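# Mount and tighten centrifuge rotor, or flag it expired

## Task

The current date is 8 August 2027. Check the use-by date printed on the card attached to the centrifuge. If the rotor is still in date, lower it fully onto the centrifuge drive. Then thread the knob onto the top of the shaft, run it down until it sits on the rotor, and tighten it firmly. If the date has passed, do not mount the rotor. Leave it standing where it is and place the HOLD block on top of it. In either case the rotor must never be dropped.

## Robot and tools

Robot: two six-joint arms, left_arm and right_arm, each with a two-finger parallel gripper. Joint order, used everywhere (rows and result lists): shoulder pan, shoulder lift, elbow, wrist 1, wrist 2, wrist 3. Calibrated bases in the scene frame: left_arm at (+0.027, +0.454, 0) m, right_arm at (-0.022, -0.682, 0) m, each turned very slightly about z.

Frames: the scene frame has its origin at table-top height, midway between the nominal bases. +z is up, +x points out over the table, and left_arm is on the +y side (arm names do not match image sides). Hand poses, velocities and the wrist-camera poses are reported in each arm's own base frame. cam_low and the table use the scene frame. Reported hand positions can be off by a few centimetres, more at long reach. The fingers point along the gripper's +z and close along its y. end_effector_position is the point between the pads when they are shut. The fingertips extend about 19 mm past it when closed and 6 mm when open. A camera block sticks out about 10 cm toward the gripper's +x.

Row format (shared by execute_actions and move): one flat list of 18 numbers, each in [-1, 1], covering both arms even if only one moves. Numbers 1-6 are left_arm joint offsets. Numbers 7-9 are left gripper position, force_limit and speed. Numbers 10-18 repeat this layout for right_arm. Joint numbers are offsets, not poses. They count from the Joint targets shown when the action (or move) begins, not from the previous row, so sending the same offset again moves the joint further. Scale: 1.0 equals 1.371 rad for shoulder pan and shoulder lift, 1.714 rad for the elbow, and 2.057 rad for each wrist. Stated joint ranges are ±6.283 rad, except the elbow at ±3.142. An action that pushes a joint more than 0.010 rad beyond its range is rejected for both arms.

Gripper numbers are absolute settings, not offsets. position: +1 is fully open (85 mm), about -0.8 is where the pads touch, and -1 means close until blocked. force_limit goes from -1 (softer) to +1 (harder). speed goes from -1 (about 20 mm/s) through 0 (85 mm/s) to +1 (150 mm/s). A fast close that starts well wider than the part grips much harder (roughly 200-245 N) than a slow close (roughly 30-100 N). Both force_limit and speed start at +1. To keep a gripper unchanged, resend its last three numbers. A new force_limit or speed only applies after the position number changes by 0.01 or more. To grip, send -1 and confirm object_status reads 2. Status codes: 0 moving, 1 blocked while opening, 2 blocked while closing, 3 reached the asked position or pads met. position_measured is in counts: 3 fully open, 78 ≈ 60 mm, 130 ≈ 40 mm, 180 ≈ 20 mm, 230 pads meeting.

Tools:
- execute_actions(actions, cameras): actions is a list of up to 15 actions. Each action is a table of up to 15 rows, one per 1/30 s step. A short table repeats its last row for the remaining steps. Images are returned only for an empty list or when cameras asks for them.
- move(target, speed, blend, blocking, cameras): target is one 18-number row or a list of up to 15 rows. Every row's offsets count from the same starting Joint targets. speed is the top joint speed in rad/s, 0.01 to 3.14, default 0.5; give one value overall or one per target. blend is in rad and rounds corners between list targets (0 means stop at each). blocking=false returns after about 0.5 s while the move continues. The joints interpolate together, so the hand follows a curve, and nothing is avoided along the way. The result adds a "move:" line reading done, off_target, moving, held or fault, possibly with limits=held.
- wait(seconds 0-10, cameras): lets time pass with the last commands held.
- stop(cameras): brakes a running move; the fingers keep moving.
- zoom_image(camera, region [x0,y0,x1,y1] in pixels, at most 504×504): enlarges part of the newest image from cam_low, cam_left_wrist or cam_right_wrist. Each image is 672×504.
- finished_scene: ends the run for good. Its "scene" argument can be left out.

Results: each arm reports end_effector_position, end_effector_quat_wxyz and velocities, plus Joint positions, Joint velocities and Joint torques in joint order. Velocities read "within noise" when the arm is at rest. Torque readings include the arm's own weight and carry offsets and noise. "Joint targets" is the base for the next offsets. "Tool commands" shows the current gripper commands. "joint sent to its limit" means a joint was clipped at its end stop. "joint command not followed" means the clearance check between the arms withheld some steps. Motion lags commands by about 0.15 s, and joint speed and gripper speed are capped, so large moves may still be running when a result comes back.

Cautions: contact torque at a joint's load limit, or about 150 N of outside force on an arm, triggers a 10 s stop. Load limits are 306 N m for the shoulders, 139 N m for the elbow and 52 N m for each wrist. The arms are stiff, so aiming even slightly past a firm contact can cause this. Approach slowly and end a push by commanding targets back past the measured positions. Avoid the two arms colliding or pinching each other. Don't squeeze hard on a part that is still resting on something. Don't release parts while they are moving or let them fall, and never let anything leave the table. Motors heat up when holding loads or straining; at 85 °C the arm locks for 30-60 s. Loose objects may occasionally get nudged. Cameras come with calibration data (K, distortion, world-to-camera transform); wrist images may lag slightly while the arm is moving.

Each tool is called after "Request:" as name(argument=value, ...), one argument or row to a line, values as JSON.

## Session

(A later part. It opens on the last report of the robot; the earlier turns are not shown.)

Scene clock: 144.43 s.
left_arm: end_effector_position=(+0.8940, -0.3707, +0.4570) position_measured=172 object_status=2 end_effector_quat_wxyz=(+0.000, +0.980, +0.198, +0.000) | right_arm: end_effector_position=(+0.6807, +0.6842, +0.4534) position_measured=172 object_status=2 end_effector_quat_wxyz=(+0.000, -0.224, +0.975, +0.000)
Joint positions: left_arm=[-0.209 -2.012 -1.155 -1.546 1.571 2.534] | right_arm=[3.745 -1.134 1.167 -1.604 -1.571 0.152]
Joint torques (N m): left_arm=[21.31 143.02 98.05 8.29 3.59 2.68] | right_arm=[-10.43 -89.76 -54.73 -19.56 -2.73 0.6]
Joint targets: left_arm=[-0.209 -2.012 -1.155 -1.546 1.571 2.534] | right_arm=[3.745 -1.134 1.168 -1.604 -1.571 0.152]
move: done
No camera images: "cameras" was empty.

Request:
move(
  target=[0, -0.00029, -0.00477, 0.00417, 0, 0, -1, 0.1, -1, 0, 0.00035, 0.0047, -0.00415, 0, 0, -1, 0.1, -1],
  speed=0.02,
  cameras=[],
)

Request:
move(
  target=[0, -0.00029, -0.00477, 0.00417, 0, 0, -1, 0.1, -1, 0, 0.00035, 0.0047, -0.00415, 0, 0, -1, 0.1, -1],
  speed=0.02,
  cameras=["all"],
)

Scene clock: 145.40 s.
left_arm: end_effector_position=(+0.8940, -0.3707, +0.4521) position_measured=172 object_status=2 end_effector_quat_wxyz=(+0.000, +0.980, +0.198, +0.000) | right_arm: end_effector_position=(+0.6807, +0.6843, +0.4484) position_measured=172 object_status=2 end_effector_quat_wxyz=(+0.000, -0.224, +0.975, +0.000)
Joint positions: left_arm=[-0.209 -2.012 -1.163 -1.537 1.571 2.534] | right_arm=[3.745 -1.134 1.176 -1.612 -1.571 0.152]
Joint torques (N m): left_arm=[20.53 139.11 102.41 8.4 3.5 1.89] | right_arm=[-13.08 -88.97 -53.44 -20.49 -2.44 -0.55]
Joint targets: left_arm=[-0.209 -2.012 -1.163 -1.537 1.571 2.534] | right_arm=[3.745 -1.134 1.176 -1.612 -1.571 0.152]
move: done
No camera images: "cameras" was empty.

Scene clock: 146.10 s.
left_arm: end_effector_position=(+0.8941, -0.3707, +0.4471) position_measured=172 object_status=2 end_effector_quat_wxyz=(+0.000, +0.980, +0.198, +0.000) | right_arm: end_effector_position=(+0.6808, +0.6843, +0.4434) position_measured=172 object_status=2 end_effector_quat_wxyz=(+0.000, -0.224, +0.975, +0.000)
Joint positions: left_arm=[-0.209 -2.013 -1.171 -1.529 1.571 2.534] | right_arm=[3.745 -1.133 1.184 -1.621 -1.571 0.152]
Joint torques (N m): left_arm=[18.38 141.91 100.98 8.03 4.13 1.61] | right_arm=[-13.28 -88.42 -53.34 -20.89 -2.5 -1.61]
Joint targets: left_arm=[-0.209 -2.013 -1.171 -1.529 1.571 2.534] | right_arm=[3.745 -1.133 1.184 -1.621 -1.571 0.152]
move: done
camera_calibration:
cam_left_wrist: T_world_to_cam=[[0.383266, -0.923475, -0.0173362, -0.666394], [-0.863457, -0.364895, 0.348273, 0.499869], [-0.327948, -0.118512, -0.937233, 0.798635], [0, 0, 0, 1]] pos_world=[0.948933, -0.338351, 0.562863]
cam_right_wrist: T_world_to_cam=[[-0.447461, 0.894247, -0.0100516, -0.296426], [0.837873, 0.423129, 0.344863, -0.990348], [0.312646, 0.145891, -0.938599, 0.233597], [0, 0, 0, 1]] pos_world=[0.624114, 0.650043, 0.557809]

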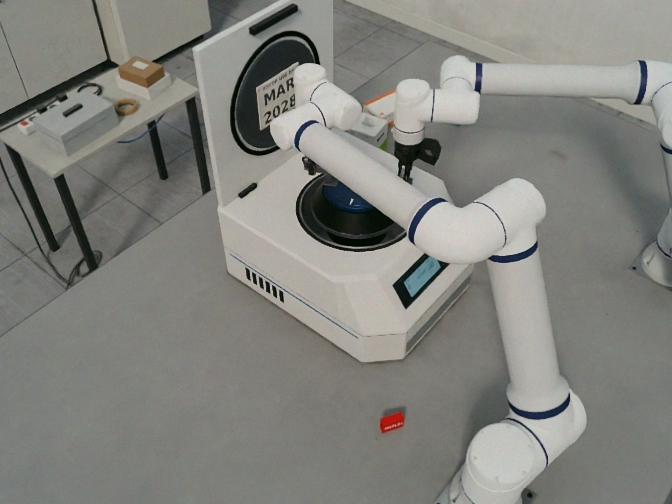

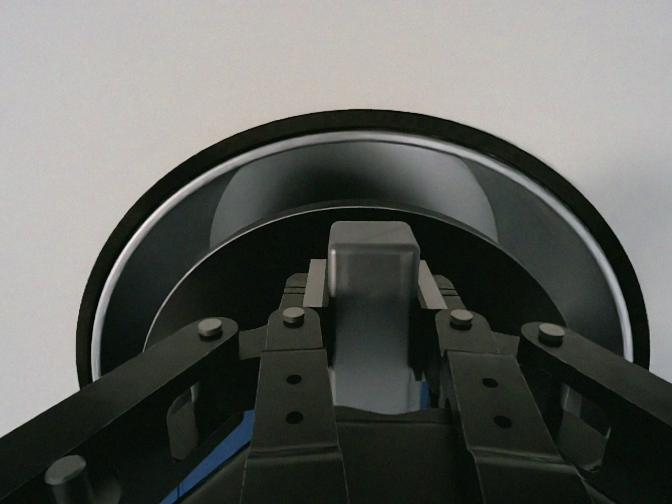

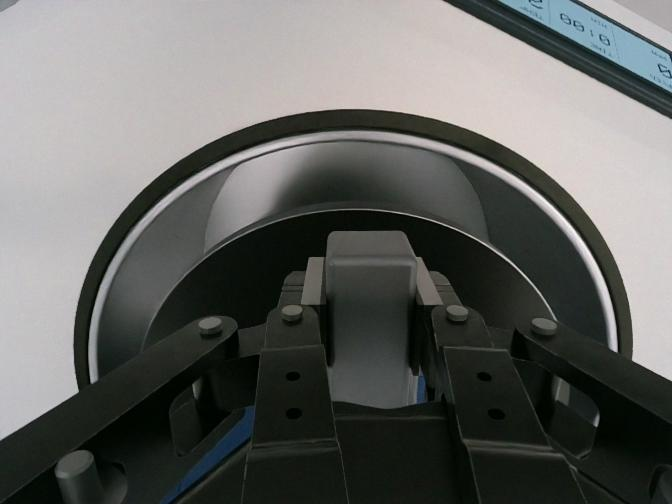

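Request:
move(
  target=[0, -0.00058, -0.00954, 0.00833, 0, 0, -1, 0.1, -1, 0, 0.0007, 0.0094, -0.0083, 0, 0, -1, 0.1, -1],
  speed=0.025,
  cameras=[],
)

Request:
move(
  target=[0, -0.00092, -0.00915, 0.00839, 0, 0, -1, 0.1, -1, 0, 0.00101, 0.00905, -0.00823, 0, 0, -1, 0.1, -1],
  speed=0.025,
  cameras=[],
)

Scene clock: 147.77 s.
left_arm: end_effector_position=(+0.8940, -0.3707, +0.4371) position_measured=172 object_status=2 end_effector_quat_wxyz=(+0.000, +0.980, +0.198, +0.000) | right_arm: end_effector_position=(+0.6807, +0.6843, +0.4335) position_measured=172 object_status=2 end_effector_quat_wxyz=(+0.000, -0.224, +0.975, +0.000)
Joint positions: left_arm=[-0.209 -2.014 -1.187 -1.512 1.571 2.534] | right_arm=[3.745 -1.132 1.2 -1.638 -1.571 0.152]
Joint torques (N m): left_arm=[17.63 143.54 95.83 7.4 3.64 0.36] | right_arm=[-14.83 -85.47 -53.67 -22.63 -2.47 -2.35]
Joint targets: left_arm=[-0.209 -2.014 -1.188 -1.511 1.571 2.534] | right_arm=[3.745 -1.132 1.200 -1.638 -1.571 0.152]
move: done
No camera images: "cameras" was empty.

Scene clock: 148.70 s.
left_arm: end_effector_position=(+0.8941, -0.3707, +0.4271) position_measured=172 object_status=2 end_effector_quat_wxyz=(+0.000, +0.980, +0.198, +0.000) | right_arm: end_effector_position=(+0.6808, +0.6843, +0.4235) position_measured=172 object_status=2 end_effector_quat_wxyz=(+0.000, -0.224, +0.975, +0.000)
Joint positions: left_arm=[-0.209 -2.015 -1.203 -1.494 1.571 2.534] | right_arm=[3.745 -1.131 1.215 -1.655 -1.571 0.152]
Joint torques (N m): left_arm=[13.67 143.11 97.15 7.21 3.81 -0.46] | right_arm=[-13.36 -84.97 -52.45 -22.58 -2.34 -2.54]
Joint targets: left_arm=[-0.209 -2.015 -1.203 -1.494 1.571 2.534] | right_arm=[3.745 -1.131 1.215 -1.655 -1.571 0.152]
move: done
No camera images: "cameras" was empty.

Request:
move(
  target=[0, -0.00111, -0.00894, 0.00819, 0, 0, -1, 0.1, -1, 0, 0.0012, 0.00884, -0.00817, 0, 0, -1, 0.1, -1],
  speed=0.025,
  cameras=[],
)

Request:
move(
  target=[0, -0.00132, -0.00873, 0.00815, 0, 0, -1, 0.1, -1, 0, 0.00142, 0.00864, -0.00814, 0, 0, -1, 0.1, -1],
  speed=0.025,
  cameras=[],
)

Request:
move(
  target=[0, -0.0015, -0.00852, 0.0081, 0, 0, -1, 0.1, -1, 0, 0.0016, 0.00842, -0.00808, 0, 0, -1, 0.1, -1],
  speed=0.025,
  cameras=["all"],
)

Scene clock: 149.97 s.
left_arm: end_effector_position=(+0.8942, -0.3707, +0.4171) position_measured=172 object_status=2 end_effector_quat_wxyz=(+0.000, +0.980, +0.198, +0.000) | right_arm: end_effector_position=(+0.6808, +0.6843, +0.4135) position_measured=172 object_status=2 end_effector_quat_wxyz=(+0.000, -0.224, +0.975, +0.000)
Joint positions: left_arm=[-0.209 -2.016 -1.218 -1.478 1.571 2.534] | right_arm=[3.745 -1.129 1.23 -1.672 -1.571 0.152]
Joint torques (N m): left_arm=[12.86 142.78 100.31 8.41 3.8 -1.63] | right_arm=[-13.07 -83.26 -54.95 -23.23 -1.66 -2.48]
Joint targets: left_arm=[-0.209 -2.016 -1.219 -1.477 1.571 2.534] | right_arm=[3.745 -1.129 1.231 -1.672 -1.571 0.152]
move: done
No camera images: "cameras" was empty.

Scene clock: 150.90 s.
left_arm: end_effector_position=(+0.8942, -0.3707, +0.4071) position_measured=172 object_status=2 end_effector_quat_wxyz=(+0.000, +0.980, +0.198, +0.000) | right_arm: end_effector_position=(+0.6808, +0.6843, +0.4035) position_measured=172 object_status=2 end_effector_quat_wxyz=(+0.000, -0.224, +0.975, +0.000)
Joint positions: left_arm=[-0.209 -2.018 -1.233 -1.461 1.571 2.534] | right_arm=[3.745 -1.127 1.245 -1.688 -1.571 0.152]
Joint torques (N m): left_arm=[9.74 145.99 102.98 7.28 3.66 -1.73] | right_arm=[-13.65 -80.77 -53.51 -25.21 -1.4 -2.51]
Joint targets: left_arm=[-0.209 -2.018 -1.234 -1.461 1.571 2.534] | right_arm=[3.745 -1.127 1.245 -1.689 -1.571 0.152]
move: done
No camera images: "cameras" was empty.

Scene clock: 151.83 s.
left_arm: end_effector_position=(+0.8942, -0.3707, +0.3971) position_measured=172 object_status=2 end_effector_quat_wxyz=(+0.000, +0.980, +0.198, +0.000) | right_arm: end_effector_position=(+0.6808, +0.6843, +0.3935) position_measured=172 object_status=2 end_effector_quat_wxyz=(+0.000, -0.224, +0.975, +0.000)
Joint positions: left_arm=[-0.209 -2.02 -1.248 -1.444 1.571 2.534] | right_arm=[3.745 -1.125 1.26 -1.705 -1.571 0.152]
Joint torques (N m): left_arm=[10.81 146.85 101.65 7.7 3.71 -1.5] | right_arm=[-13.44 -78.62 -53.71 -27 -1.22 -2.52]
Joint targets: left_arm=[-0.209 -2.020 -1.248 -1.444 1.571 2.534] | right_arm=[3.745 -1.125 1.260 -1.705 -1.571 0.152]
move: done
camera_calibration:
cam_left_wrist: T_world_to_cam=[[0.383262, -0.923479, -0.0172507, -0.667338], [-0.863538, -0.364887, 0.348079, 0.517514], [-0.327738, -0.118509, -0.937306, 0.751741], [0, 0, 0, 1]] pos_world=[0.949032, -0.338351, 0.512963]
cam_right_wrist: T_world_to_cam=[[-0.447497, 0.894229, -0.0100671, -0.296975], [0.837854, 0.423168, 0.344862, -0.97316], [0.312646, 0.14589, -0.938599, 0.186653], [0, 0, 0, 1]] pos_world=[0.624114, 0.650143, 0.507809]

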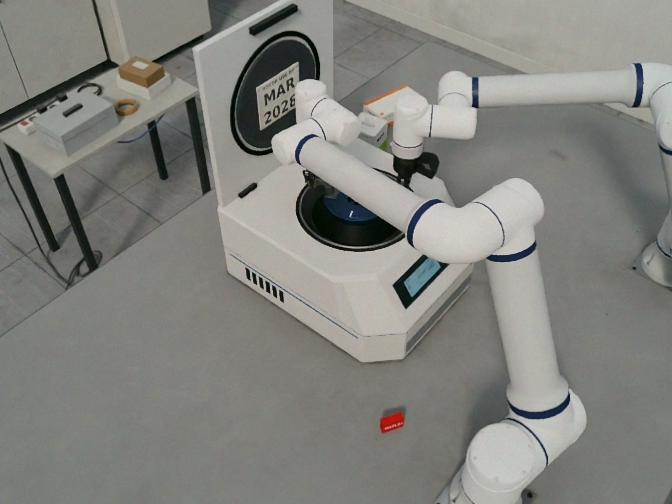

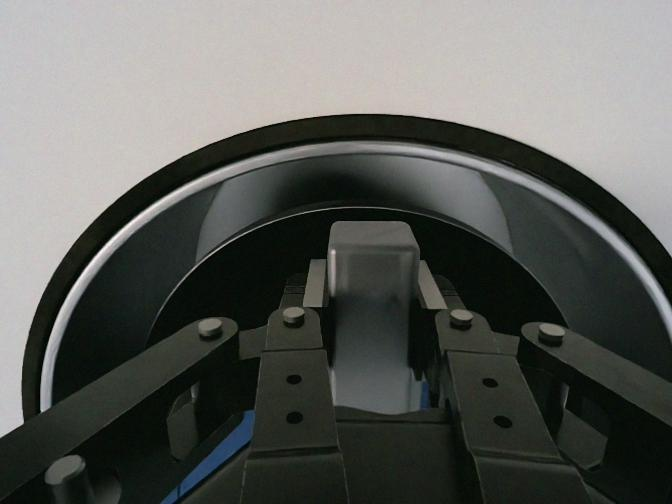

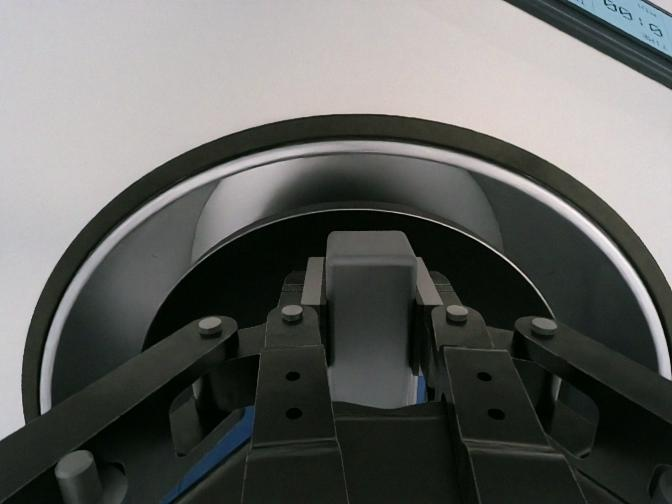

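Request:
move(
  target=[0, -0.00171, -0.0083, 0.00806, 0, 0, -1, 0.1, -1, 0, 0.0018, 0.00821, -0.00804, 0, 0, -1, 0.1, -1],
  speed=0.025,
  cameras=[],
)

Request:
move(
  target=[0, -0.0019, -0.00809, 0.00801, 0, 0, -1, 0.1, -1, 0, 0.002, 0.008, -0.008, 0, 0, -1, 0.1, -1],
  speed=0.025,
  cameras=[],
)

Request:
move(
  target=[0, -0.00105, -0.00394, 0.00398, 0, 0, -1, 0.1, -1, 0, 0.0011, 0.00389, -0.00397, 0, 0, -1, 0.1, -1],
  speed=0.02,
  cameras=[],
)

Scene clock: 153.40 s.
left_arm: end_effector_position=(+0.8942, -0.3707, +0.3872) position_measured=172 object_status=2 end_effector_quat_wxyz=(+0.000, +0.980, +0.198, +0.000) | right_arm: end_effector_position=(+0.6809, +0.6843, +0.3835) position_measured=172 object_status=2 end_effector_quat_wxyz=(+0.000, -0.224, +0.975, +0.000)
Joint positions: left_arm=[-0.209 -2.023 -1.262 -1.428 1.571 2.534] | right_arm=[3.745 -1.122 1.274 -1.721 -1.571 0.152]
Joint torques (N m): left_arm=[7.53 137.19 91.27 6.25 3.92 -1.58] | right_arm=[-14.12 -70.27 -52.23 -29.38 -0.46 -2.54]
Joint targets: left_arm=[-0.209 -2.023 -1.262 -1.427 1.571 2.534] | right_arm=[3.745 -1.122 1.274 -1.722 -1.571 0.152]
move: done
No camera images: "cameras" was empty.

Scene clock: 154.30 s.
left_arm: end_effector_position=(+0.8942, -0.3708, +0.3772) position_measured=172 object_status=2 end_effector_quat_wxyz=(+0.000, +0.980, +0.198, +0.000) | right_arm: end_effector_position=(+0.6809, +0.6843, +0.3735) position_measured=172 object_status=2 end_effector_quat_wxyz=(+0.000, -0.224, +0.975, +0.000)
Joint positions: left_arm=[-0.209 -2.025 -1.276 -1.411 1.571 2.534] | right_arm=[3.745 -1.12 1.287 -1.738 -1.571 0.152]
Joint torques (N m): left_arm=[18.44 125.28 85.07 6.19 4 -1.88] | right_arm=[-13.38 -64.59 -53.01 -33.48 -0.03 -2.52]
Joint targets: left_arm=[-0.209 -2.025 -1.276 -1.411 1.571 2.534] | right_arm=[3.745 -1.120 1.288 -1.738 -1.571 0.152]
move: done
No camera images: "cameras" was empty.

Scene clock: 155.00 s.
left_arm: end_effector_position=(+0.8943, -0.3708, +0.3721) position_measured=172 object_status=2 end_effector_quat_wxyz=(+0.000, +0.980, +0.198, +0.000) | right_arm: end_effector_position=(+0.6809, +0.6844, +0.3685) position_measured=172 object_status=2 end_effector_quat_wxyz=(+0.000, -0.224, +0.975, +0.000)
Joint positions: left_arm=[-0.209 -2.027 -1.283 -1.403 1.571 2.534] | right_arm=[3.745 -1.118 1.294 -1.746 -1.571 0.152]
Joint torques (N m): left_arm=[28.56 124.27 80.96 5.87 4 -1.71] | right_arm=[-13.43 -59.94 -52.7 -35.39 0.22 -2.47]
Joint targets: left_arm=[-0.209 -2.027 -1.283 -1.403 1.571 2.534] | right_arm=[3.745 -1.118 1.294 -1.746 -1.571 0.152]
move: done
No camera images: "cameras" was empty.

Request:
move(
  target=[-0.00062, 0.00052, -0.00062, 0.00017, 0, -0.00041, -1, 0.1, -1, -0.00013, -0.00122, 0.00144, -0.00039, 0, -0.00009, -1, 0.1, -1],
  speed=0.02,
  cameras=[],
)

Scene clock: 156.23 s.
left_arm: end_effector_position=(+0.8936, -0.3714, +0.3720) position_measured=172 object_status=2 end_effector_quat_wxyz=(+0.000, +0.980, +0.198, +0.000) | right_arm: end_effector_position=(+0.6802, +0.6837, +0.3681) position_measured=172 object_status=2 end_effector_quat_wxyz=(+0.000, -0.224, +0.975, +0.000)
Joint positions: left_arm=[-0.21 -2.026 -1.284 -1.402 1.571 2.533] | right_arm=[3.745 -1.12 1.297 -1.747 -1.571 0.152]
Joint torques (N m): left_arm=[-8.72 172.67 86.52 5.38 4.35 -3.41] | right_arm=[-14.48 -118.84 -59.83 -20.68 0.64 -4.42]
Joint targets: left_arm=[-0.210 -2.026 -1.284 -1.402 1.571 2.533] | right_arm=[3.745 -1.120 1.297 -1.747 -1.571 0.151]
move: done
No camera images: "cameras" was empty.

Request:
move(
  target=[0, -0.00105, -0.00391, 0.00396, 0, 0, -1, 0.1, -1, 0, 0.0011, 0.00387, -0.00396, 0, 0, -1, 0.1, -1],
  speed=0.02,
  cameras=[],
)

Scene clock: 157.30 s.
left_arm: end_effector_position=(+0.8935, -0.3714, +0.3672) position_measured=172 object_status=2 end_effector_quat_wxyz=(+0.000, +0.980, +0.198, +0.000) | right_arm: end_effector_position=(+0.6802, +0.6837, +0.3635) position_measured=172 object_status=2 end_effector_quat_wxyz=(+0.000, -0.224, +0.975, +0.000)
Joint positions: left_arm=[-0.21 -2.027 -1.291 -1.394 1.571 2.533] | right_arm=[3.745 -1.118 1.303 -1.755 -1.571 0.151]
Joint torques (N m): left_arm=[-6.54 126.66 75.06 3.63 3.79 -3.58] | right_arm=[-13.68 -95.43 -56.42 -20.41 1.15 -3.94]
Joint targets: left_arm=[-0.210 -2.027 -1.291 -1.394 1.571 2.533] | right_arm=[3.745 -1.118 1.303 -1.755 -1.571 0.151]
move: done
No camera images: "cameras" was empty.

Request:
move(
  target=[0, -0.00115, -0.00383, 0.00396, 0, 0, -1, 0.1, -1, 0, 0.0012, 0.00379, -0.00395, 0, 0, -1, 0.1, -1],
  speed=0.02,
  cameras=[],
)

Scene clock: 158.13 s.
left_arm: end_effector_position=(+0.8936, -0.3714, +0.3621) position_measured=172 object_status=2 end_effector_quat_wxyz=(+0.000, +0.980, +0.198, +0.000) | right_arm: end_effector_position=(+0.6802, +0.6837, +0.3585) position_measured=172 object_status=2 end_effector_quat_wxyz=(+0.000, -0.224, +0.975, +0.000)
Joint positions: left_arm=[-0.21 -2.029 -1.297 -1.386 1.571 2.533] | right_arm=[3.745 -1.117 1.31 -1.763 -1.571 0.151]
Joint torques (N m): left_arm=[-6.12 127.67 75.3 3.93 3.06 -2.4] | right_arm=[-11.15 -91.42 -57.74 -21.94 1.57 -3.64]
Joint targets: left_arm=[-0.210 -2.029 -1.297 -1.386 1.571 2.533] | right_arm=[3.745 -1.117 1.310 -1.763 -1.571 0.151]
move: done
No camera images: "cameras" was empty.

Request:
move(
  target=[0, -0.00115, -0.00383, 0.00396, 0, 0, -1, 0.1, -1, 0, 0.0012, 0.00379, -0.00395, 0, 0, -1, 0.1, -1],
  speed=0.02,
  cameras=[],
)

Request:
move(
  target=[0, -0.00125, -0.00373, 0.00394, 0, 0, -1, 0.1, -1, 0, 0.0013, 0.00368, -0.00393, 0, 0, -1, 0.1, -1],
  speed=0.02,
  cameras=["all"],
)

Scene clock: 159.03 s.
left_arm: end_effector_position=(+0.8936, -0.3714, +0.3571) position_measured=172 object_status=2 end_effector_quat_wxyz=(+0.000, +0.980, +0.198, +0.000) | right_arm: end_effector_position=(+0.6802, +0.6837, +0.3534) position_measured=172 object_status=2 end_effector_quat_wxyz=(+0.000, -0.224, +0.975, +0.000)
Joint positions: left_arm=[-0.21 -2.03 -1.304 -1.378 1.571 2.533] | right_arm=[3.745 -1.115 1.316 -1.771 -1.571 0.151]
Joint torques (N m): left_arm=[1.51 122.36 71.44 3.88 2.03 -2.92] | right_arm=[-9.51 -90.81 -56.89 -22.37 1.88 -3.34]
Joint targets: left_arm=[-0.210 -2.031 -1.304 -1.378 1.571 2.533] | right_arm=[3.745 -1.115 1.316 -1.772 -1.571 0.151]
move: done
No camera images: "cameras" was empty.

Scene clock: 159.73 s.
left_arm: end_effector_position=(+0.8936, -0.3714, +0.3521) position_measured=172 object_status=2 end_effector_quat_wxyz=(+0.000, +0.980, +0.198, +0.000) | right_arm: end_effector_position=(+0.6803, +0.6837, +0.3485) position_measured=172 object_status=2 end_effector_quat_wxyz=(+0.000, -0.224, +0.975, +0.000)
Joint positions: left_arm=[-0.21 -2.032 -1.31 -1.37 1.571 2.533] | right_arm=[3.745 -1.113 1.322 -1.779 -1.571 0.151]
Joint torques (N m): left_arm=[5.03 126.76 71.14 3.35 1.04 -2.98] | right_arm=[-9.59 -90.34 -57.21 -23.25 2 -2.91]
Joint targets: left_arm=[-0.210 -2.032 -1.310 -1.370 1.571 2.533] | right_arm=[3.745 -1.113 1.323 -1.780 -1.571 0.151]
move: done
camera_calibration:
cam_left_wrist: T_world_to_cam=[[0.383275, -0.923474, -0.0172148, -0.668559], [-0.863566, -0.364898, 0.347998, 0.532465], [-0.327649, -0.118513, -0.937337, 0.709211], [0, 0, 0, 1]] pos_world=[0.948432, -0.339051, 0.467964]
cam_right_wrist: T_world_to_cam=[[-0.447461, 0.894247, -0.0100516, -0.297112], [0.837873, 0.423129, 0.344863, -0.956829], [0.312646, 0.145891, -0.938599, 0.144705], [0, 0, 0, 1]] pos_world=[0.623514, 0.649443, 0.462809]

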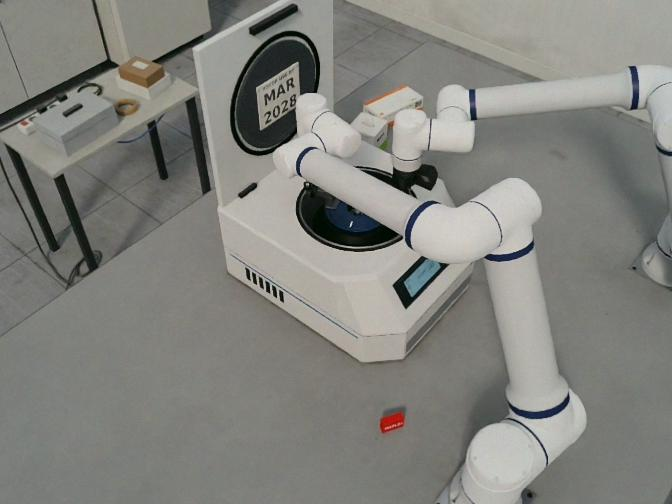

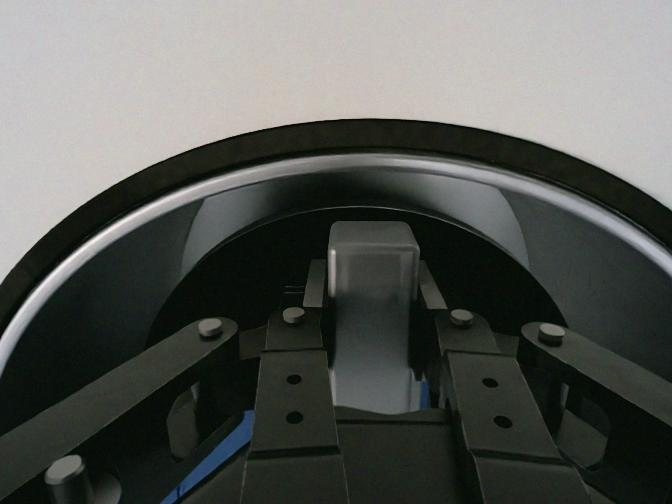

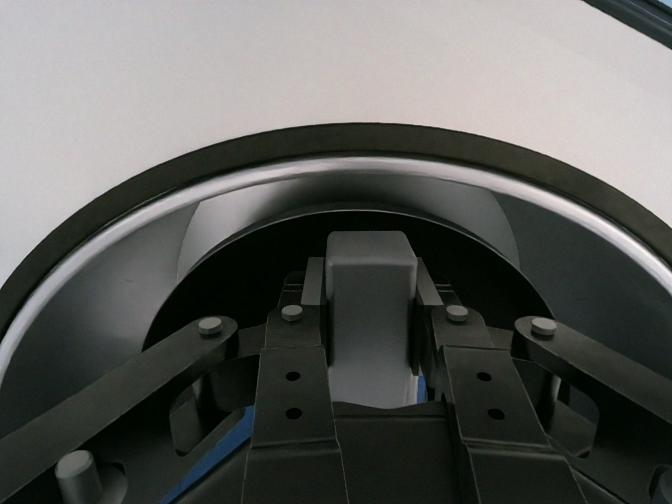

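Request:
move(
  target=[0, -0.00125, -0.00373, 0.00394, 0, 0, -1, 0.1, -1, 0, 0.0013, 0.00368, -0.00393, 0, 0, -1, 0.1, -1],
  speed=0.02,
  cameras=[],
)

Request:
move(
  target=[0, -0.00135, -0.00364, 0.00393, 0, 0, -1, 0.1, -1, 0, 0.0014, 0.00359, -0.00392, 0, 0, -1, 0.1, -1],
  speed=0.015,
  cameras=[],
)

Scene clock: 160.70 s.
left_arm: end_effector_position=(+0.8936, -0.3714, +0.3471) position_measured=172 object_status=2 end_effector_quat_wxyz=(+0.000, +0.980, +0.198, +0.000) | right_arm: end_effector_position=(+0.6803, +0.6837, +0.3434) position_measured=172 object_status=2 end_effector_quat_wxyz=(+0.000, -0.224, +0.975, +0.000)
Joint positions: left_arm=[-0.21 -2.034 -1.317 -1.362 1.571 2.533] | right_arm=[3.745 -1.112 1.329 -1.787 -1.571 0.151]
Joint torques (N m): left_arm=[11.77 118.68 67.06 2.96 0.47 -2.1] | right_arm=[-6.52 -89.96 -57.11 -23.89 2.56 -2.6]
Joint targets: left_arm=[-0.210 -2.034 -1.317 -1.362 1.571 2.533] | right_arm=[3.745 -1.111 1.329 -1.788 -1.571 0.151]
move: done
No camera images: "cameras" was empty.

Scene clock: 161.47 s.
left_arm: end_effector_position=(+0.8936, -0.3714, +0.3421) position_measured=172 object_status=2 end_effector_quat_wxyz=(+0.000, +0.980, +0.198, +0.000) | right_arm: end_effector_position=(+0.6803, +0.6837, +0.3384) position_measured=172 object_status=2 end_effector_quat_wxyz=(+0.000, -0.224, +0.975, +0.000)
Joint positions: left_arm=[-0.21 -2.036 -1.323 -1.354 1.571 2.533] | right_arm=[3.745 -1.11 1.335 -1.796 -1.571 0.151]
Joint torques (N m): left_arm=[12.71 122.64 68.26 2.6 0.48 -2.12] | right_arm=[-5.66 -87.53 -59.48 -25.04 2.78 -2.23]
Joint targets: left_arm=[-0.210 -2.036 -1.323 -1.354 1.571 2.533] | right_arm=[3.745 -1.110 1.335 -1.796 -1.571 0.151]
move: done
No camera images: "cameras" was empty.

Request:
move(
  target=[0, -0.00081, -0.00218, 0.00236, 0, 0, -1, 0.1, -1, 0, 0.00084, 0.00215, -0.00235, 0, 0, -1, 0.1, -1],
  speed=0.012,
  cameras=[],
)

Request:
move(
  target=[0, -0.00081, -0.00218, 0.00236, 0, 0, -1, 0.1, -1, 0, 0.00084, 0.00215, -0.00235, 0, 0, -1, 0.1, -1],
  speed=0.012,
  cameras=[],
)

Scene clock: 162.47 s.
left_arm: end_effector_position=(+0.8936, -0.3714, +0.3390) position_measured=172 object_status=2 end_effector_quat_wxyz=(+0.000, +0.980, +0.198, +0.000) | right_arm: end_effector_position=(+0.6803, +0.6837, +0.3354) position_measured=172 object_status=2 end_effector_quat_wxyz=(+0.000, -0.224, +0.975, +0.000)
Joint positions: left_arm=[-0.21 -2.037 -1.327 -1.349 1.571 2.533] | right_arm=[3.745 -1.108 1.339 -1.8 -1.571 0.151]
Joint torques (N m): left_arm=[12.74 120.18 68.95 2.98 0.75 -1.61] | right_arm=[-3.36 -88.05 -57.44 -25.83 2.88 -1.62]
Joint targets: left_arm=[-0.210 -2.037 -1.327 -1.349 1.571 2.533] | right_arm=[3.745 -1.108 1.339 -1.801 -1.571 0.151]
move: done
No camera images: "cameras" was empty.

Scene clock: 163.17 s.
left_arm: end_effector_position=(+0.8937, -0.3714, +0.3361) position_measured=172 object_status=2 end_effector_quat_wxyz=(+0.000, +0.980, +0.198, +0.000) | right_arm: end_effector_position=(+0.6803, +0.6837, +0.3324) position_measured=172 object_status=2 end_effector_quat_wxyz=(+0.000, -0.224, +0.975, +0.000)
Joint positions: left_arm=[-0.21 -2.038 -1.33 -1.344 1.571 2.533] | right_arm=[3.745 -1.107 1.342 -1.805 -1.571 0.151]
Joint torques (N m): left_arm=[12.74 113.88 60.25 3.48 0.74 -0.96] | right_arm=[-3.36 -86.17 -53.32 -25.83 3.03 -1.43]
Joint targets: left_arm=[-0.210 -2.038 -1.330 -1.344 1.571 2.533] | right_arm=[3.745 -1.107 1.342 -1.805 -1.571 0.151]
move: done
No camera images: "cameras" was empty.

Request:
move(
  target=[0, -0.00054, -0.00145, 0.00157, 0, 0, -1, 0.1, -1, 0, 0.00056, 0.00143, -0.00157, 0, 0, -1, 0.1, -1],
  speed=0.01,
  cameras=[],
)

Scene clock: 164.03 s.
left_arm: end_effector_position=(+0.8937, -0.3715, +0.3343) position_measured=172 object_status=2 end_effector_quat_wxyz=(+0.000, +0.980, +0.198, +0.000) | right_arm: end_effector_position=(+0.6803, +0.6838, +0.3307) position_measured=172 object_status=2 end_effector_quat_wxyz=(+0.000, -0.224, +0.975, +0.000)
Joint positions: left_arm=[-0.21 -2.039 -1.333 -1.341 1.571 2.533] | right_arm=[3.745 -1.107 1.345 -1.809 -1.571 0.151]
Joint torques (N m): left_arm=[13.32 39.2 1.42 -1.42 2.89 -1.29] | right_arm=[-0.98 -21 -17.6 -23.94 2.77 -1.04]
Joint targets: left_arm=[-0.210 -2.039 -1.333 -1.341 1.571 2.533] | right_arm=[3.745 -1.106 1.345 -1.809 -1.571 0.151]
move: done
No camera images: "cameras" was empty.

Request:
move(
  target=[0, 0.00008, 0.00022, -0.00024, 0, 0, -1, 0.1, -1, 0, 0, 0, 0, 0, 0, -1, 0.1, -1],
  speed=0.01,
  cameras=["all"],
)

Scene clock: 164.93 s.
left_arm: end_effector_position=(+0.8936, -0.3715, +0.3342) position_measured=172 object_status=2 end_effector_quat_wxyz=(+0.000, +0.980, +0.198, +0.000) | right_arm: end_effector_position=(+0.6803, +0.6837, +0.3302) position_measured=172 object_status=2 end_effector_quat_wxyz=(+0.000, -0.224, +0.975, +0.000)
Joint positions: left_arm=[-0.21 -2.039 -1.333 -1.341 1.571 2.533] | right_arm=[3.745 -1.106 1.345 -1.809 -1.571 0.151]
Joint torques (N m): left_arm=[32.3 36.86 20.99 -6.81 5.47 -0.37] | right_arm=[0.11 -7.92 -24.08 -19.82 2.41 -0.68]
Joint targets: left_arm=[-0.210 -2.039 -1.333 -1.341 1.571 2.533] | right_arm=[3.745 -1.106 1.345 -1.809 -1.571 0.151]
move: done
camera_calibration:
cam_left_wrist: T_world_to_cam=[[0.383168, -0.923518, -0.017254, -0.668857], [-0.863546, -0.36479, 0.348161, 0.538636], [-0.327827, -0.118505, -0.937276, 0.692471], [0, 0, 0, 1]] pos_world=[0.948433, -0.339151, 0.449963]
cam_right_wrist: T_world_to_cam=[[-0.447476, 0.89424, -0.0100088, -0.297345], [0.83791, 0.423147, 0.344751, -0.950664], [0.312526, 0.145881, -0.938641, 0.127677], [0, 0, 0, 1]] pos_world=[0.623614, 0.649543, 0.444609]

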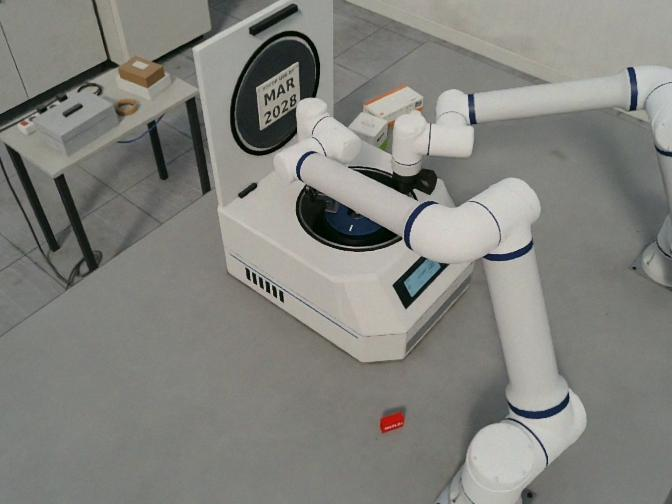

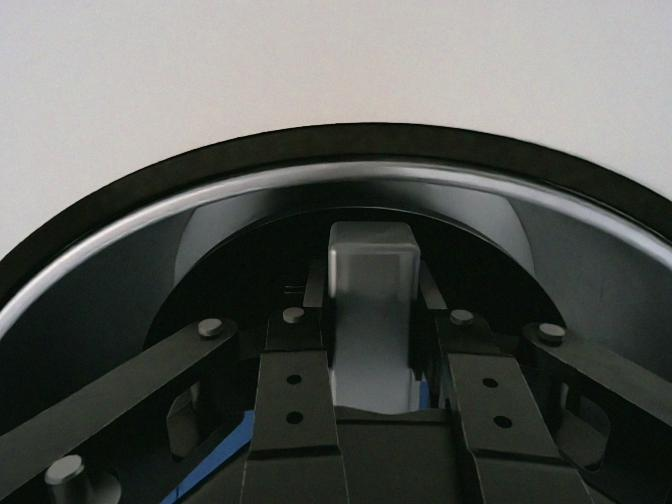

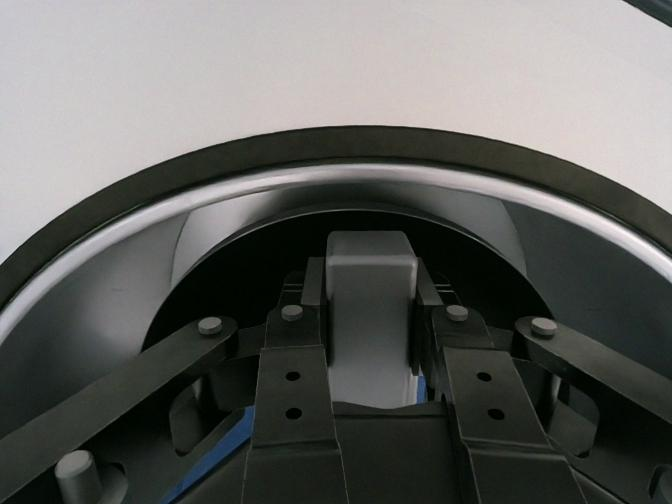

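Request:
move(
  target=[0, 0, 0, 0, 0, 0, 1, 0.1, -0.8, 0, 0, 0, 0, 0, 0, 1, 0.1, -0.8],
  speed=0.05,
  cameras=["all"],
)

Scene clock: 167.30 s.
left_arm: end_effector_position=(+0.8936, -0.3714, +0.3343) position_measured=3 object_status=0 end_effector_quat_wxyz=(+0.000, +0.980, +0.198, +0.000) | right_arm: end_effector_position=(+0.6803, +0.6837, +0.3303) position_measured=3 object_status=0 end_effector_quat_wxyz=(+0.000, -0.224, +0.975, +0.000)
Joint positions: left_arm=[-0.21 -2.039 -1.333 -1.341 1.571 2.533] | right_arm=[3.745 -1.106 1.345 -1.809 -1.571 0.151]
Joint torques (N m): left_arm=[-7.66 131.81 92.19 6.43 -2.02 -0.23] | right_arm=[7.55 -84.06 -49.45 -1.16 -3.1 0.56]
Joint targets: left_arm=[-0.210 -2.039 -1.333 -1.341 1.571 2.533] | right_arm=[3.745 -1.106 1.345 -1.809 -1.571 0.151]
move: done
camera_calibration:
cam_left_wrist: T_world_to_cam=[[0.383262, -0.923479, -0.0172507, -0.66884], [-0.863538, -0.364887, 0.348079, 0.538635], [-0.327738, -0.118509, -0.937306, 0.692504], [0, 0, 0, 1]] pos_world=[0.948432, -0.339051, 0.450063]
cam_right_wrist: T_world_to_cam=[[-0.447476, 0.89424, -0.0100101, -0.297345], [0.837899, 0.423142, 0.344785, -0.950669], [0.312556, 0.145895, -0.938628, 0.127643], [0, 0, 0, 1]] pos_world=[0.623614, 0.649543, 0.444609]

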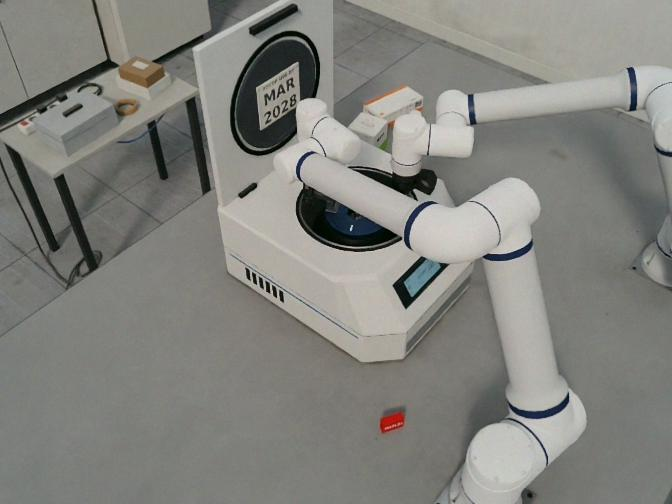

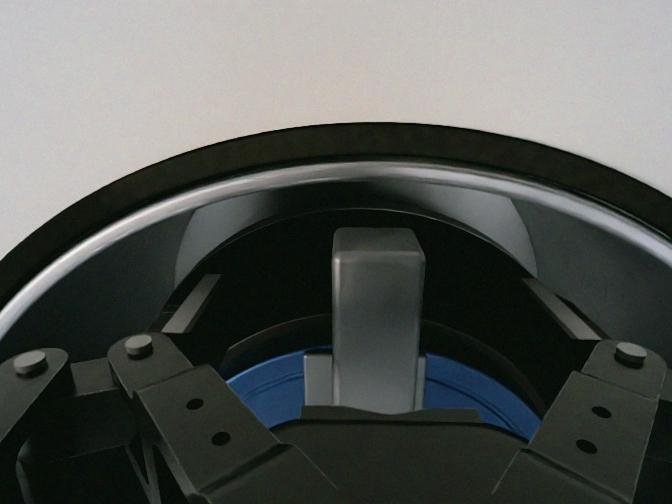

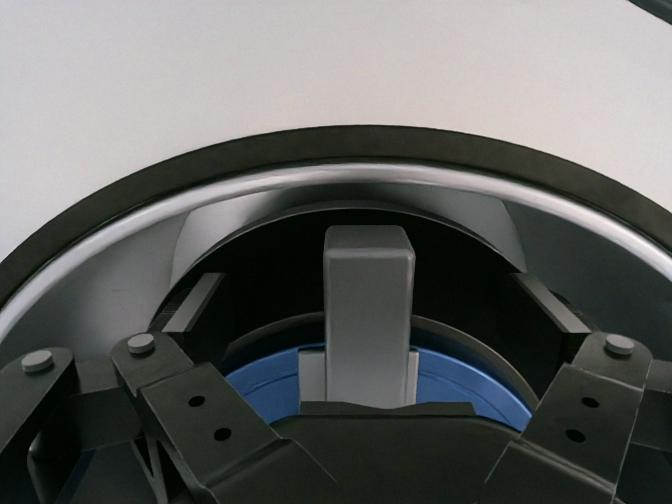

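Request:
move(
  target=[
    [0, 0.01561, 0.05741, -0.05824, 0, 0, 1, 0.1, -0.8, 0, -0.01619, -0.05665, 0.058, 0, 0, 1, 0.1, -0.8],
    [0, 0.02013, 0.13384, -0.12494, 0, 0, 1, 0.1, -0.8, 0, -0.02163, -0.13218, 0.12456, 0, 0, 1, 0.1, -0.8],
  ],
  speed=[0.15, 0.25],
  blend=[0.03, 0],
  cameras=["all"],
)

Request:
zoom_image(
  camera="cam_right_wrist",
  region=[200, 140, 500, 420],
)

Request:
zoom_image(
  camera="cam_left_wrist",
  region=[200, 140, 500, 420],
)

Scene clock: 169.57 s.
left_arm: end_effector_position=(+0.8932, -0.3713, +0.4872) position_measured=3 object_status=3 end_effector_quat_wxyz=(+0.000, +0.980, +0.198, +0.000) | right_arm: end_effector_position=(+0.6800, +0.6835, +0.4831) position_measured=3 object_status=3 end_effector_quat_wxyz=(+0.000, -0.224, +0.975, +0.000)
Joint positions: left_arm=[-0.21 -2.011 -1.103 -1.598 1.571 2.533] | right_arm=[3.745 -1.136 1.119 -1.553 -1.571 0.151]
Joint torques (N m): left_arm=[-6.41 129.44 94.29 0.78 -2 0.5] | right_arm=[7.93 -83.33 -51.97 -1.24 -2.85 1.56]
Joint targets: left_arm=[-0.210 -2.011 -1.103 -1.598 1.571 2.533] | right_arm=[3.745 -1.136 1.118 -1.552 -1.571 0.151]
move: done
camera_calibration:
cam_left_wrist: T_world_to_cam=[[0.383262, -0.923479, -0.0172507, -0.665955], [-0.863538, -0.364887, 0.348079, 0.48507], [-0.327738, -0.118509, -0.937306, 0.835793], [0, 0, 0, 1]] pos_world=[0.948032, -0.338951, 0.603063]
cam_right_wrist: T_world_to_cam=[[-0.447476, 0.89424, -0.0100101, -0.295771], [0.837899, 0.423142, 0.344785, -1.00302], [0.312556, 0.145895, -0.938628, 0.271189], [0, 0, 0, 1]] pos_world=[0.623314, 0.649343, 0.597409]

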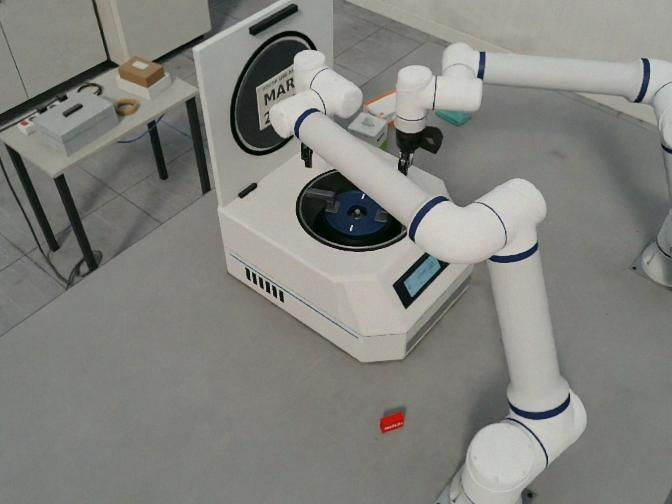

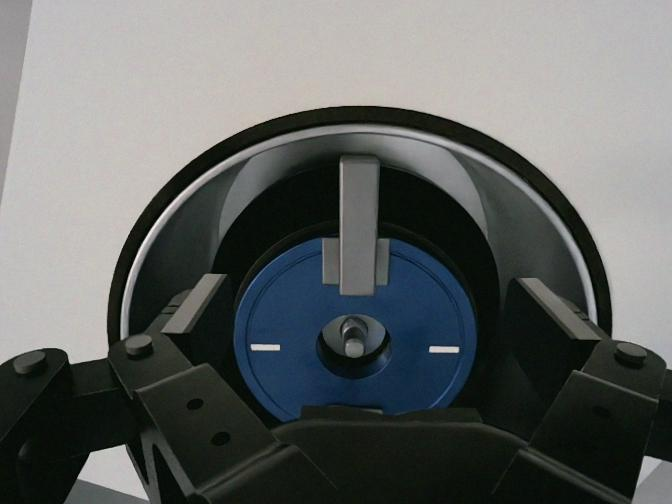

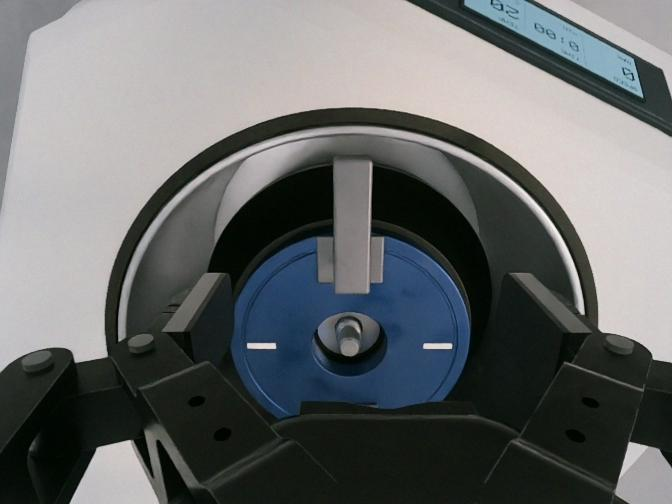

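Scaled by 1.680.

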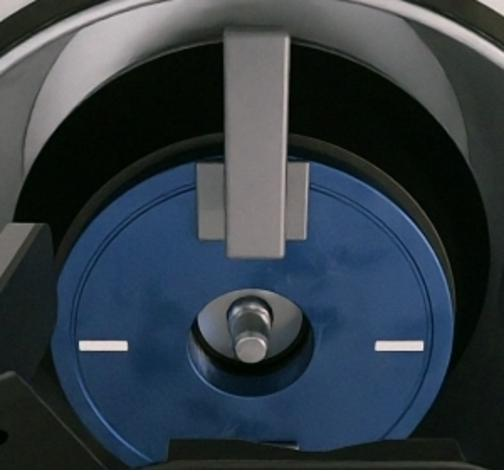

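Scaled by 1.680.

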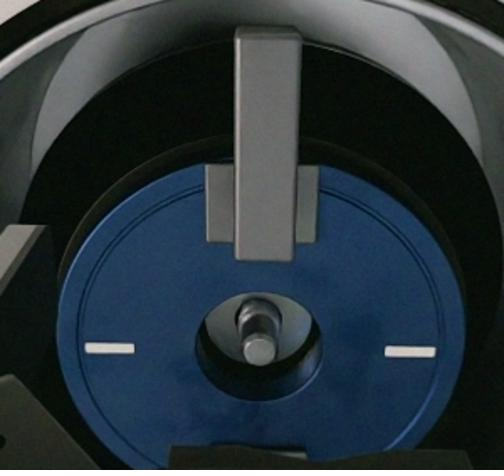

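Request:
move(
  target=[0,0,0,0,0,0,1,0.1,-0.8,-0.38366,-0.35492,0.53553,-0.21006,0,-0.26057,1,0.1,-0.8],
  speed=0.7,
  cameras=["cam_right_wrist", "cam_low"],
)

Request:
zoom_image(
  camera="cam_right_wrist",
  region=[280, 130, 440, 250],
)

Request:
zoom_image(
  camera="cam_low",
  region=[300, 160, 430, 255],
)

Scene clock: 175.47 s.
left_arm: end_effector_position=(+0.8932, -0.3713, +0.4873) position_measured=3 object_status=3 end_effector_quat_wxyz=(+0.000, +0.980, +0.198, +0.000) | right_arm: end_effector_position=(+0.5935, +0.2236, +0.3001) position_measured=3 object_status=3 end_effector_quat_wxyz=(+0.000, -0.229, +0.974, +0.000)
Joint positions: left_arm=[-0.21 -2.011 -1.103 -1.598 1.571 2.533] | right_arm=[3.219 -1.623 2.036 -1.984 -1.571 -0.384]
Joint torques (N m): left_arm=[1.27 130.07 95.94 1.67 -1.68 2.41] | right_arm=[-13.24 -44.6 -30.02 -11.67 -2.38 -4.78]
Joint targets: left_arm=[-0.210 -2.011 -1.103 -1.598 1.571 2.533] | right_arm=[3.218 -1.623 2.036 -1.985 -1.571 -0.385]
move: done
camera_calibration:
cam_right_wrist: T_world_to_cam=[[-0.456295, 0.889772, -0.0100466, 0.0812518], [0.833509, 0.431341, 0.345264, -0.672205], [0.31154, 0.149169, -0.938452, 0.193407], [0, 0, 0, 1]] pos_world=[0.53711, 0.188804, 0.414407]
Images, in order (width x height): cam_low 672x504, cam_right_wrist 672x504.

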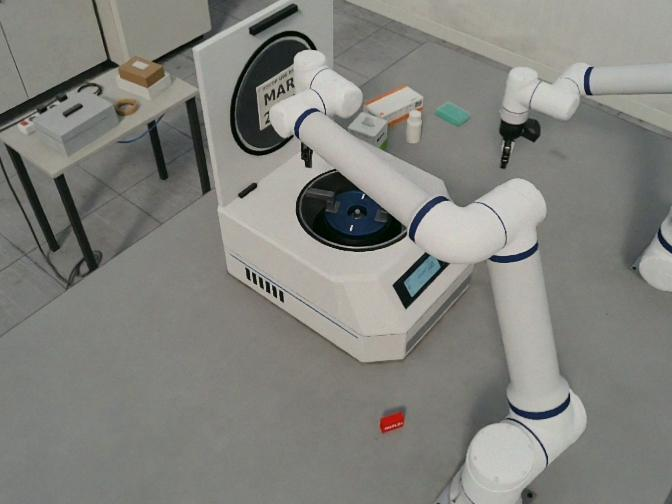

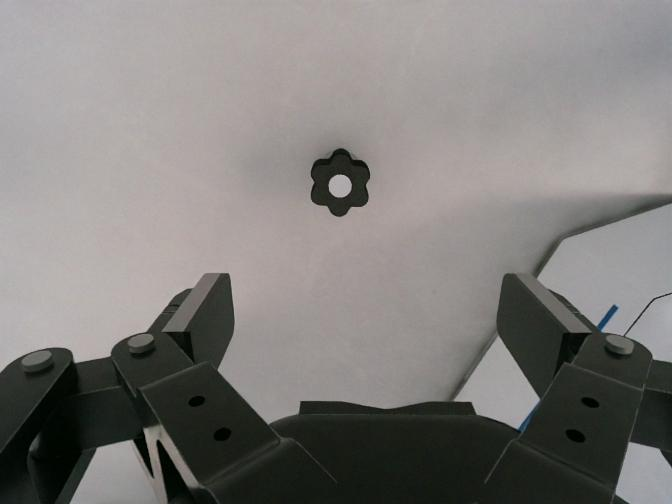

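Scaled by 3.150.

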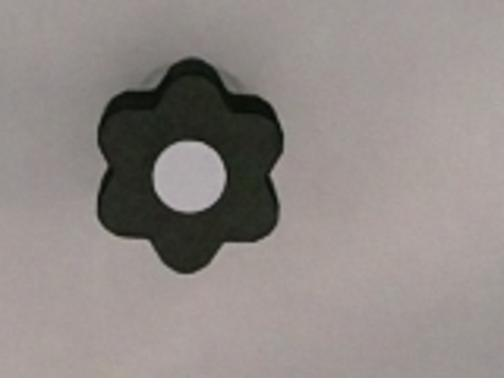

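Scaled by 3.877.

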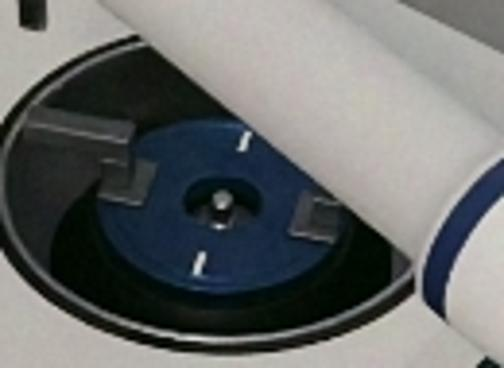

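Request:
move(
  target=[-0.06178,0.09387,-0.21558,0.11687,0,-0.04171,1,0.1,-0.8,0,0,0,0,0,0,1,0.1,-0.8],
  speed=0.3,
  cameras=["cam_left_wrist", "cam_low"],
)

Request:
zoom_image(
  camera="cam_left_wrist",
  region=[260, 170, 460, 330],
)

Scene clock: 177.73 s.
left_arm: end_effector_position=(+0.7759, -0.4205, +0.3798) position_measured=3 object_status=3 end_effector_quat_wxyz=(+0.000, +0.980, +0.199, +0.000) | right_arm: end_effector_position=(+0.5935, +0.2235, +0.3001) position_measured=3 object_status=3 end_effector_quat_wxyz=(+0.000, -0.229, +0.974, +0.000)
Joint positions: left_arm=[-0.294 -1.882 -1.473 -1.358 1.571 2.447] | right_arm=[3.218 -1.623 2.036 -1.985 -1.571 -0.385]
Joint torques (N m): left_arm=[-7.3 115.74 62.26 6.57 -1.8 -5.02] | right_arm=[-14.22 -46.37 -29.2 -11.46 -1.16 -4.73]
Joint targets: left_arm=[-0.294 -1.882 -1.473 -1.358 1.571 2.447] | right_arm=[3.218 -1.623 2.036 -1.985 -1.571 -0.385]
move: done
camera_calibration:
cam_left_wrist: T_world_to_cam=[[0.38422, -0.923078, -0.0173838, -0.668769], [-0.86307, -0.365801, 0.348282, 0.402435], [-0.327851, -0.118813, -0.937228, 0.690707], [0, 0, 0, 1]] pos_world=[0.830732, -0.388049, 0.495563]
Images, in order (width x height): cam_low 672x504, cam_left_wrist 672x504.

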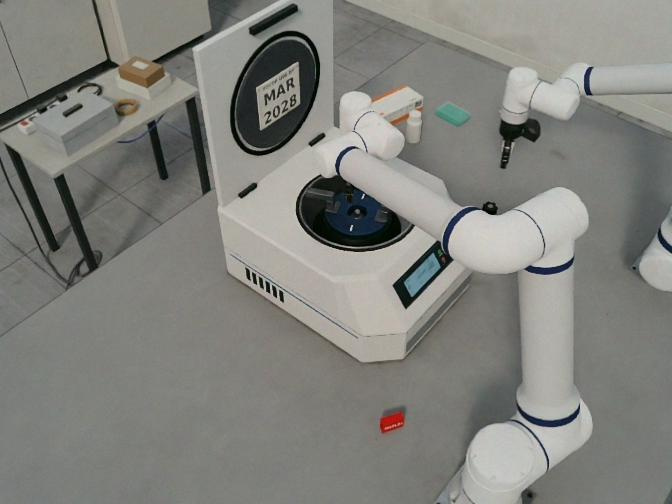

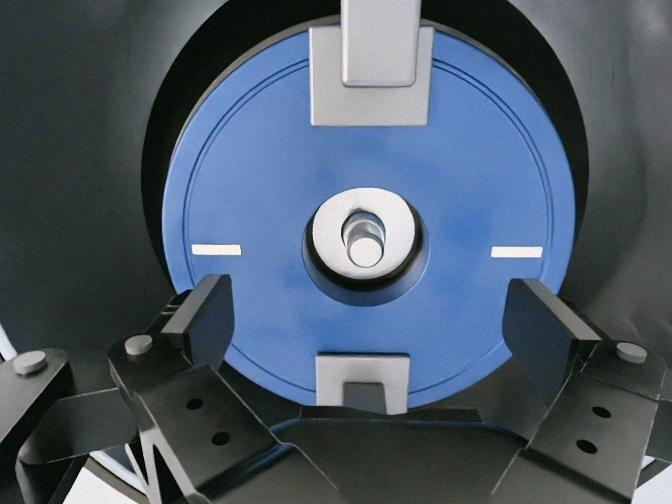

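Scaled by 2.520.

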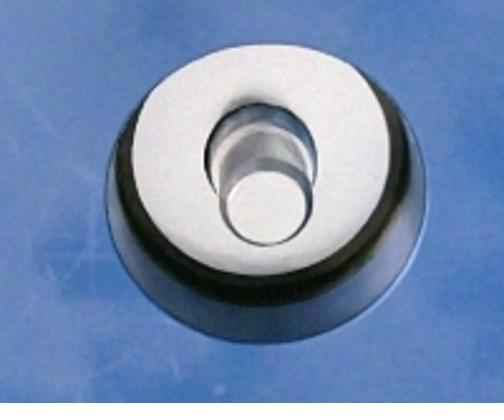

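Request:
move(
  target=[0.06083,-0.10117,0.13436,-0.04424,0,0.04438,-0.22,-1,-0.5,0,0,0,0,0,0,1,0.1,-0.8],
  speed=0.25,
  cameras=["cam_left_wrist"],
)

Scene clock: 181.13 s.
left_arm: end_effector_position=(+0.8941, -0.3729, +0.3997) position_measured=157 object_status=0 end_effector_quat_wxyz=(+0.000, +0.981, +0.195, +0.000) | right_arm: end_effector_position=(+0.5935, +0.2235, +0.3001) position_measured=3 object_status=3 end_effector_quat_wxyz=(+0.000, -0.229, +0.974, +0.000)
Joint positions: left_arm=[-0.211 -2.021 -1.243 -1.449 1.571 2.539] | right_arm=[3.218 -1.623 2.036 -1.985 -1.571 -0.385]
Joint torques (N m): left_arm=[18.37 103.32 94.08 0.96 -1.27 3.92] | right_arm=[-15.41 -45.65 -29.48 -11.24 0.96 -4.6]
Joint targets: left_arm=[-0.211 -2.021 -1.242 -1.449 1.571 2.539] | right_arm=[3.218 -1.623 2.036 -1.985 -1.571 -0.385]
move: done
camera_calibration:
cam_left_wrist: T_world_to_cam=[[0.37695, -0.926075, -0.0171271, -0.6647], [-0.866099, -0.35897, 0.347868, 0.520338], [-0.328301, -0.116295, -0.937387, 0.755139], [0, 0, 0, 1]] pos_world=[0.949135, -0.340958, 0.515464]
Images, in order (width x height): cam_left_wrist 672x504.

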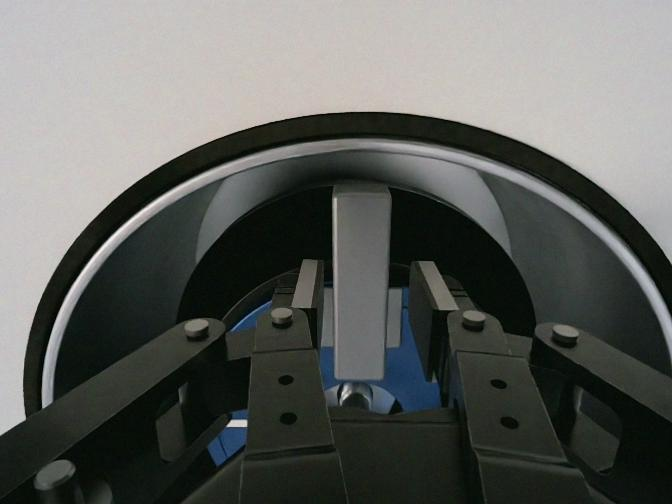

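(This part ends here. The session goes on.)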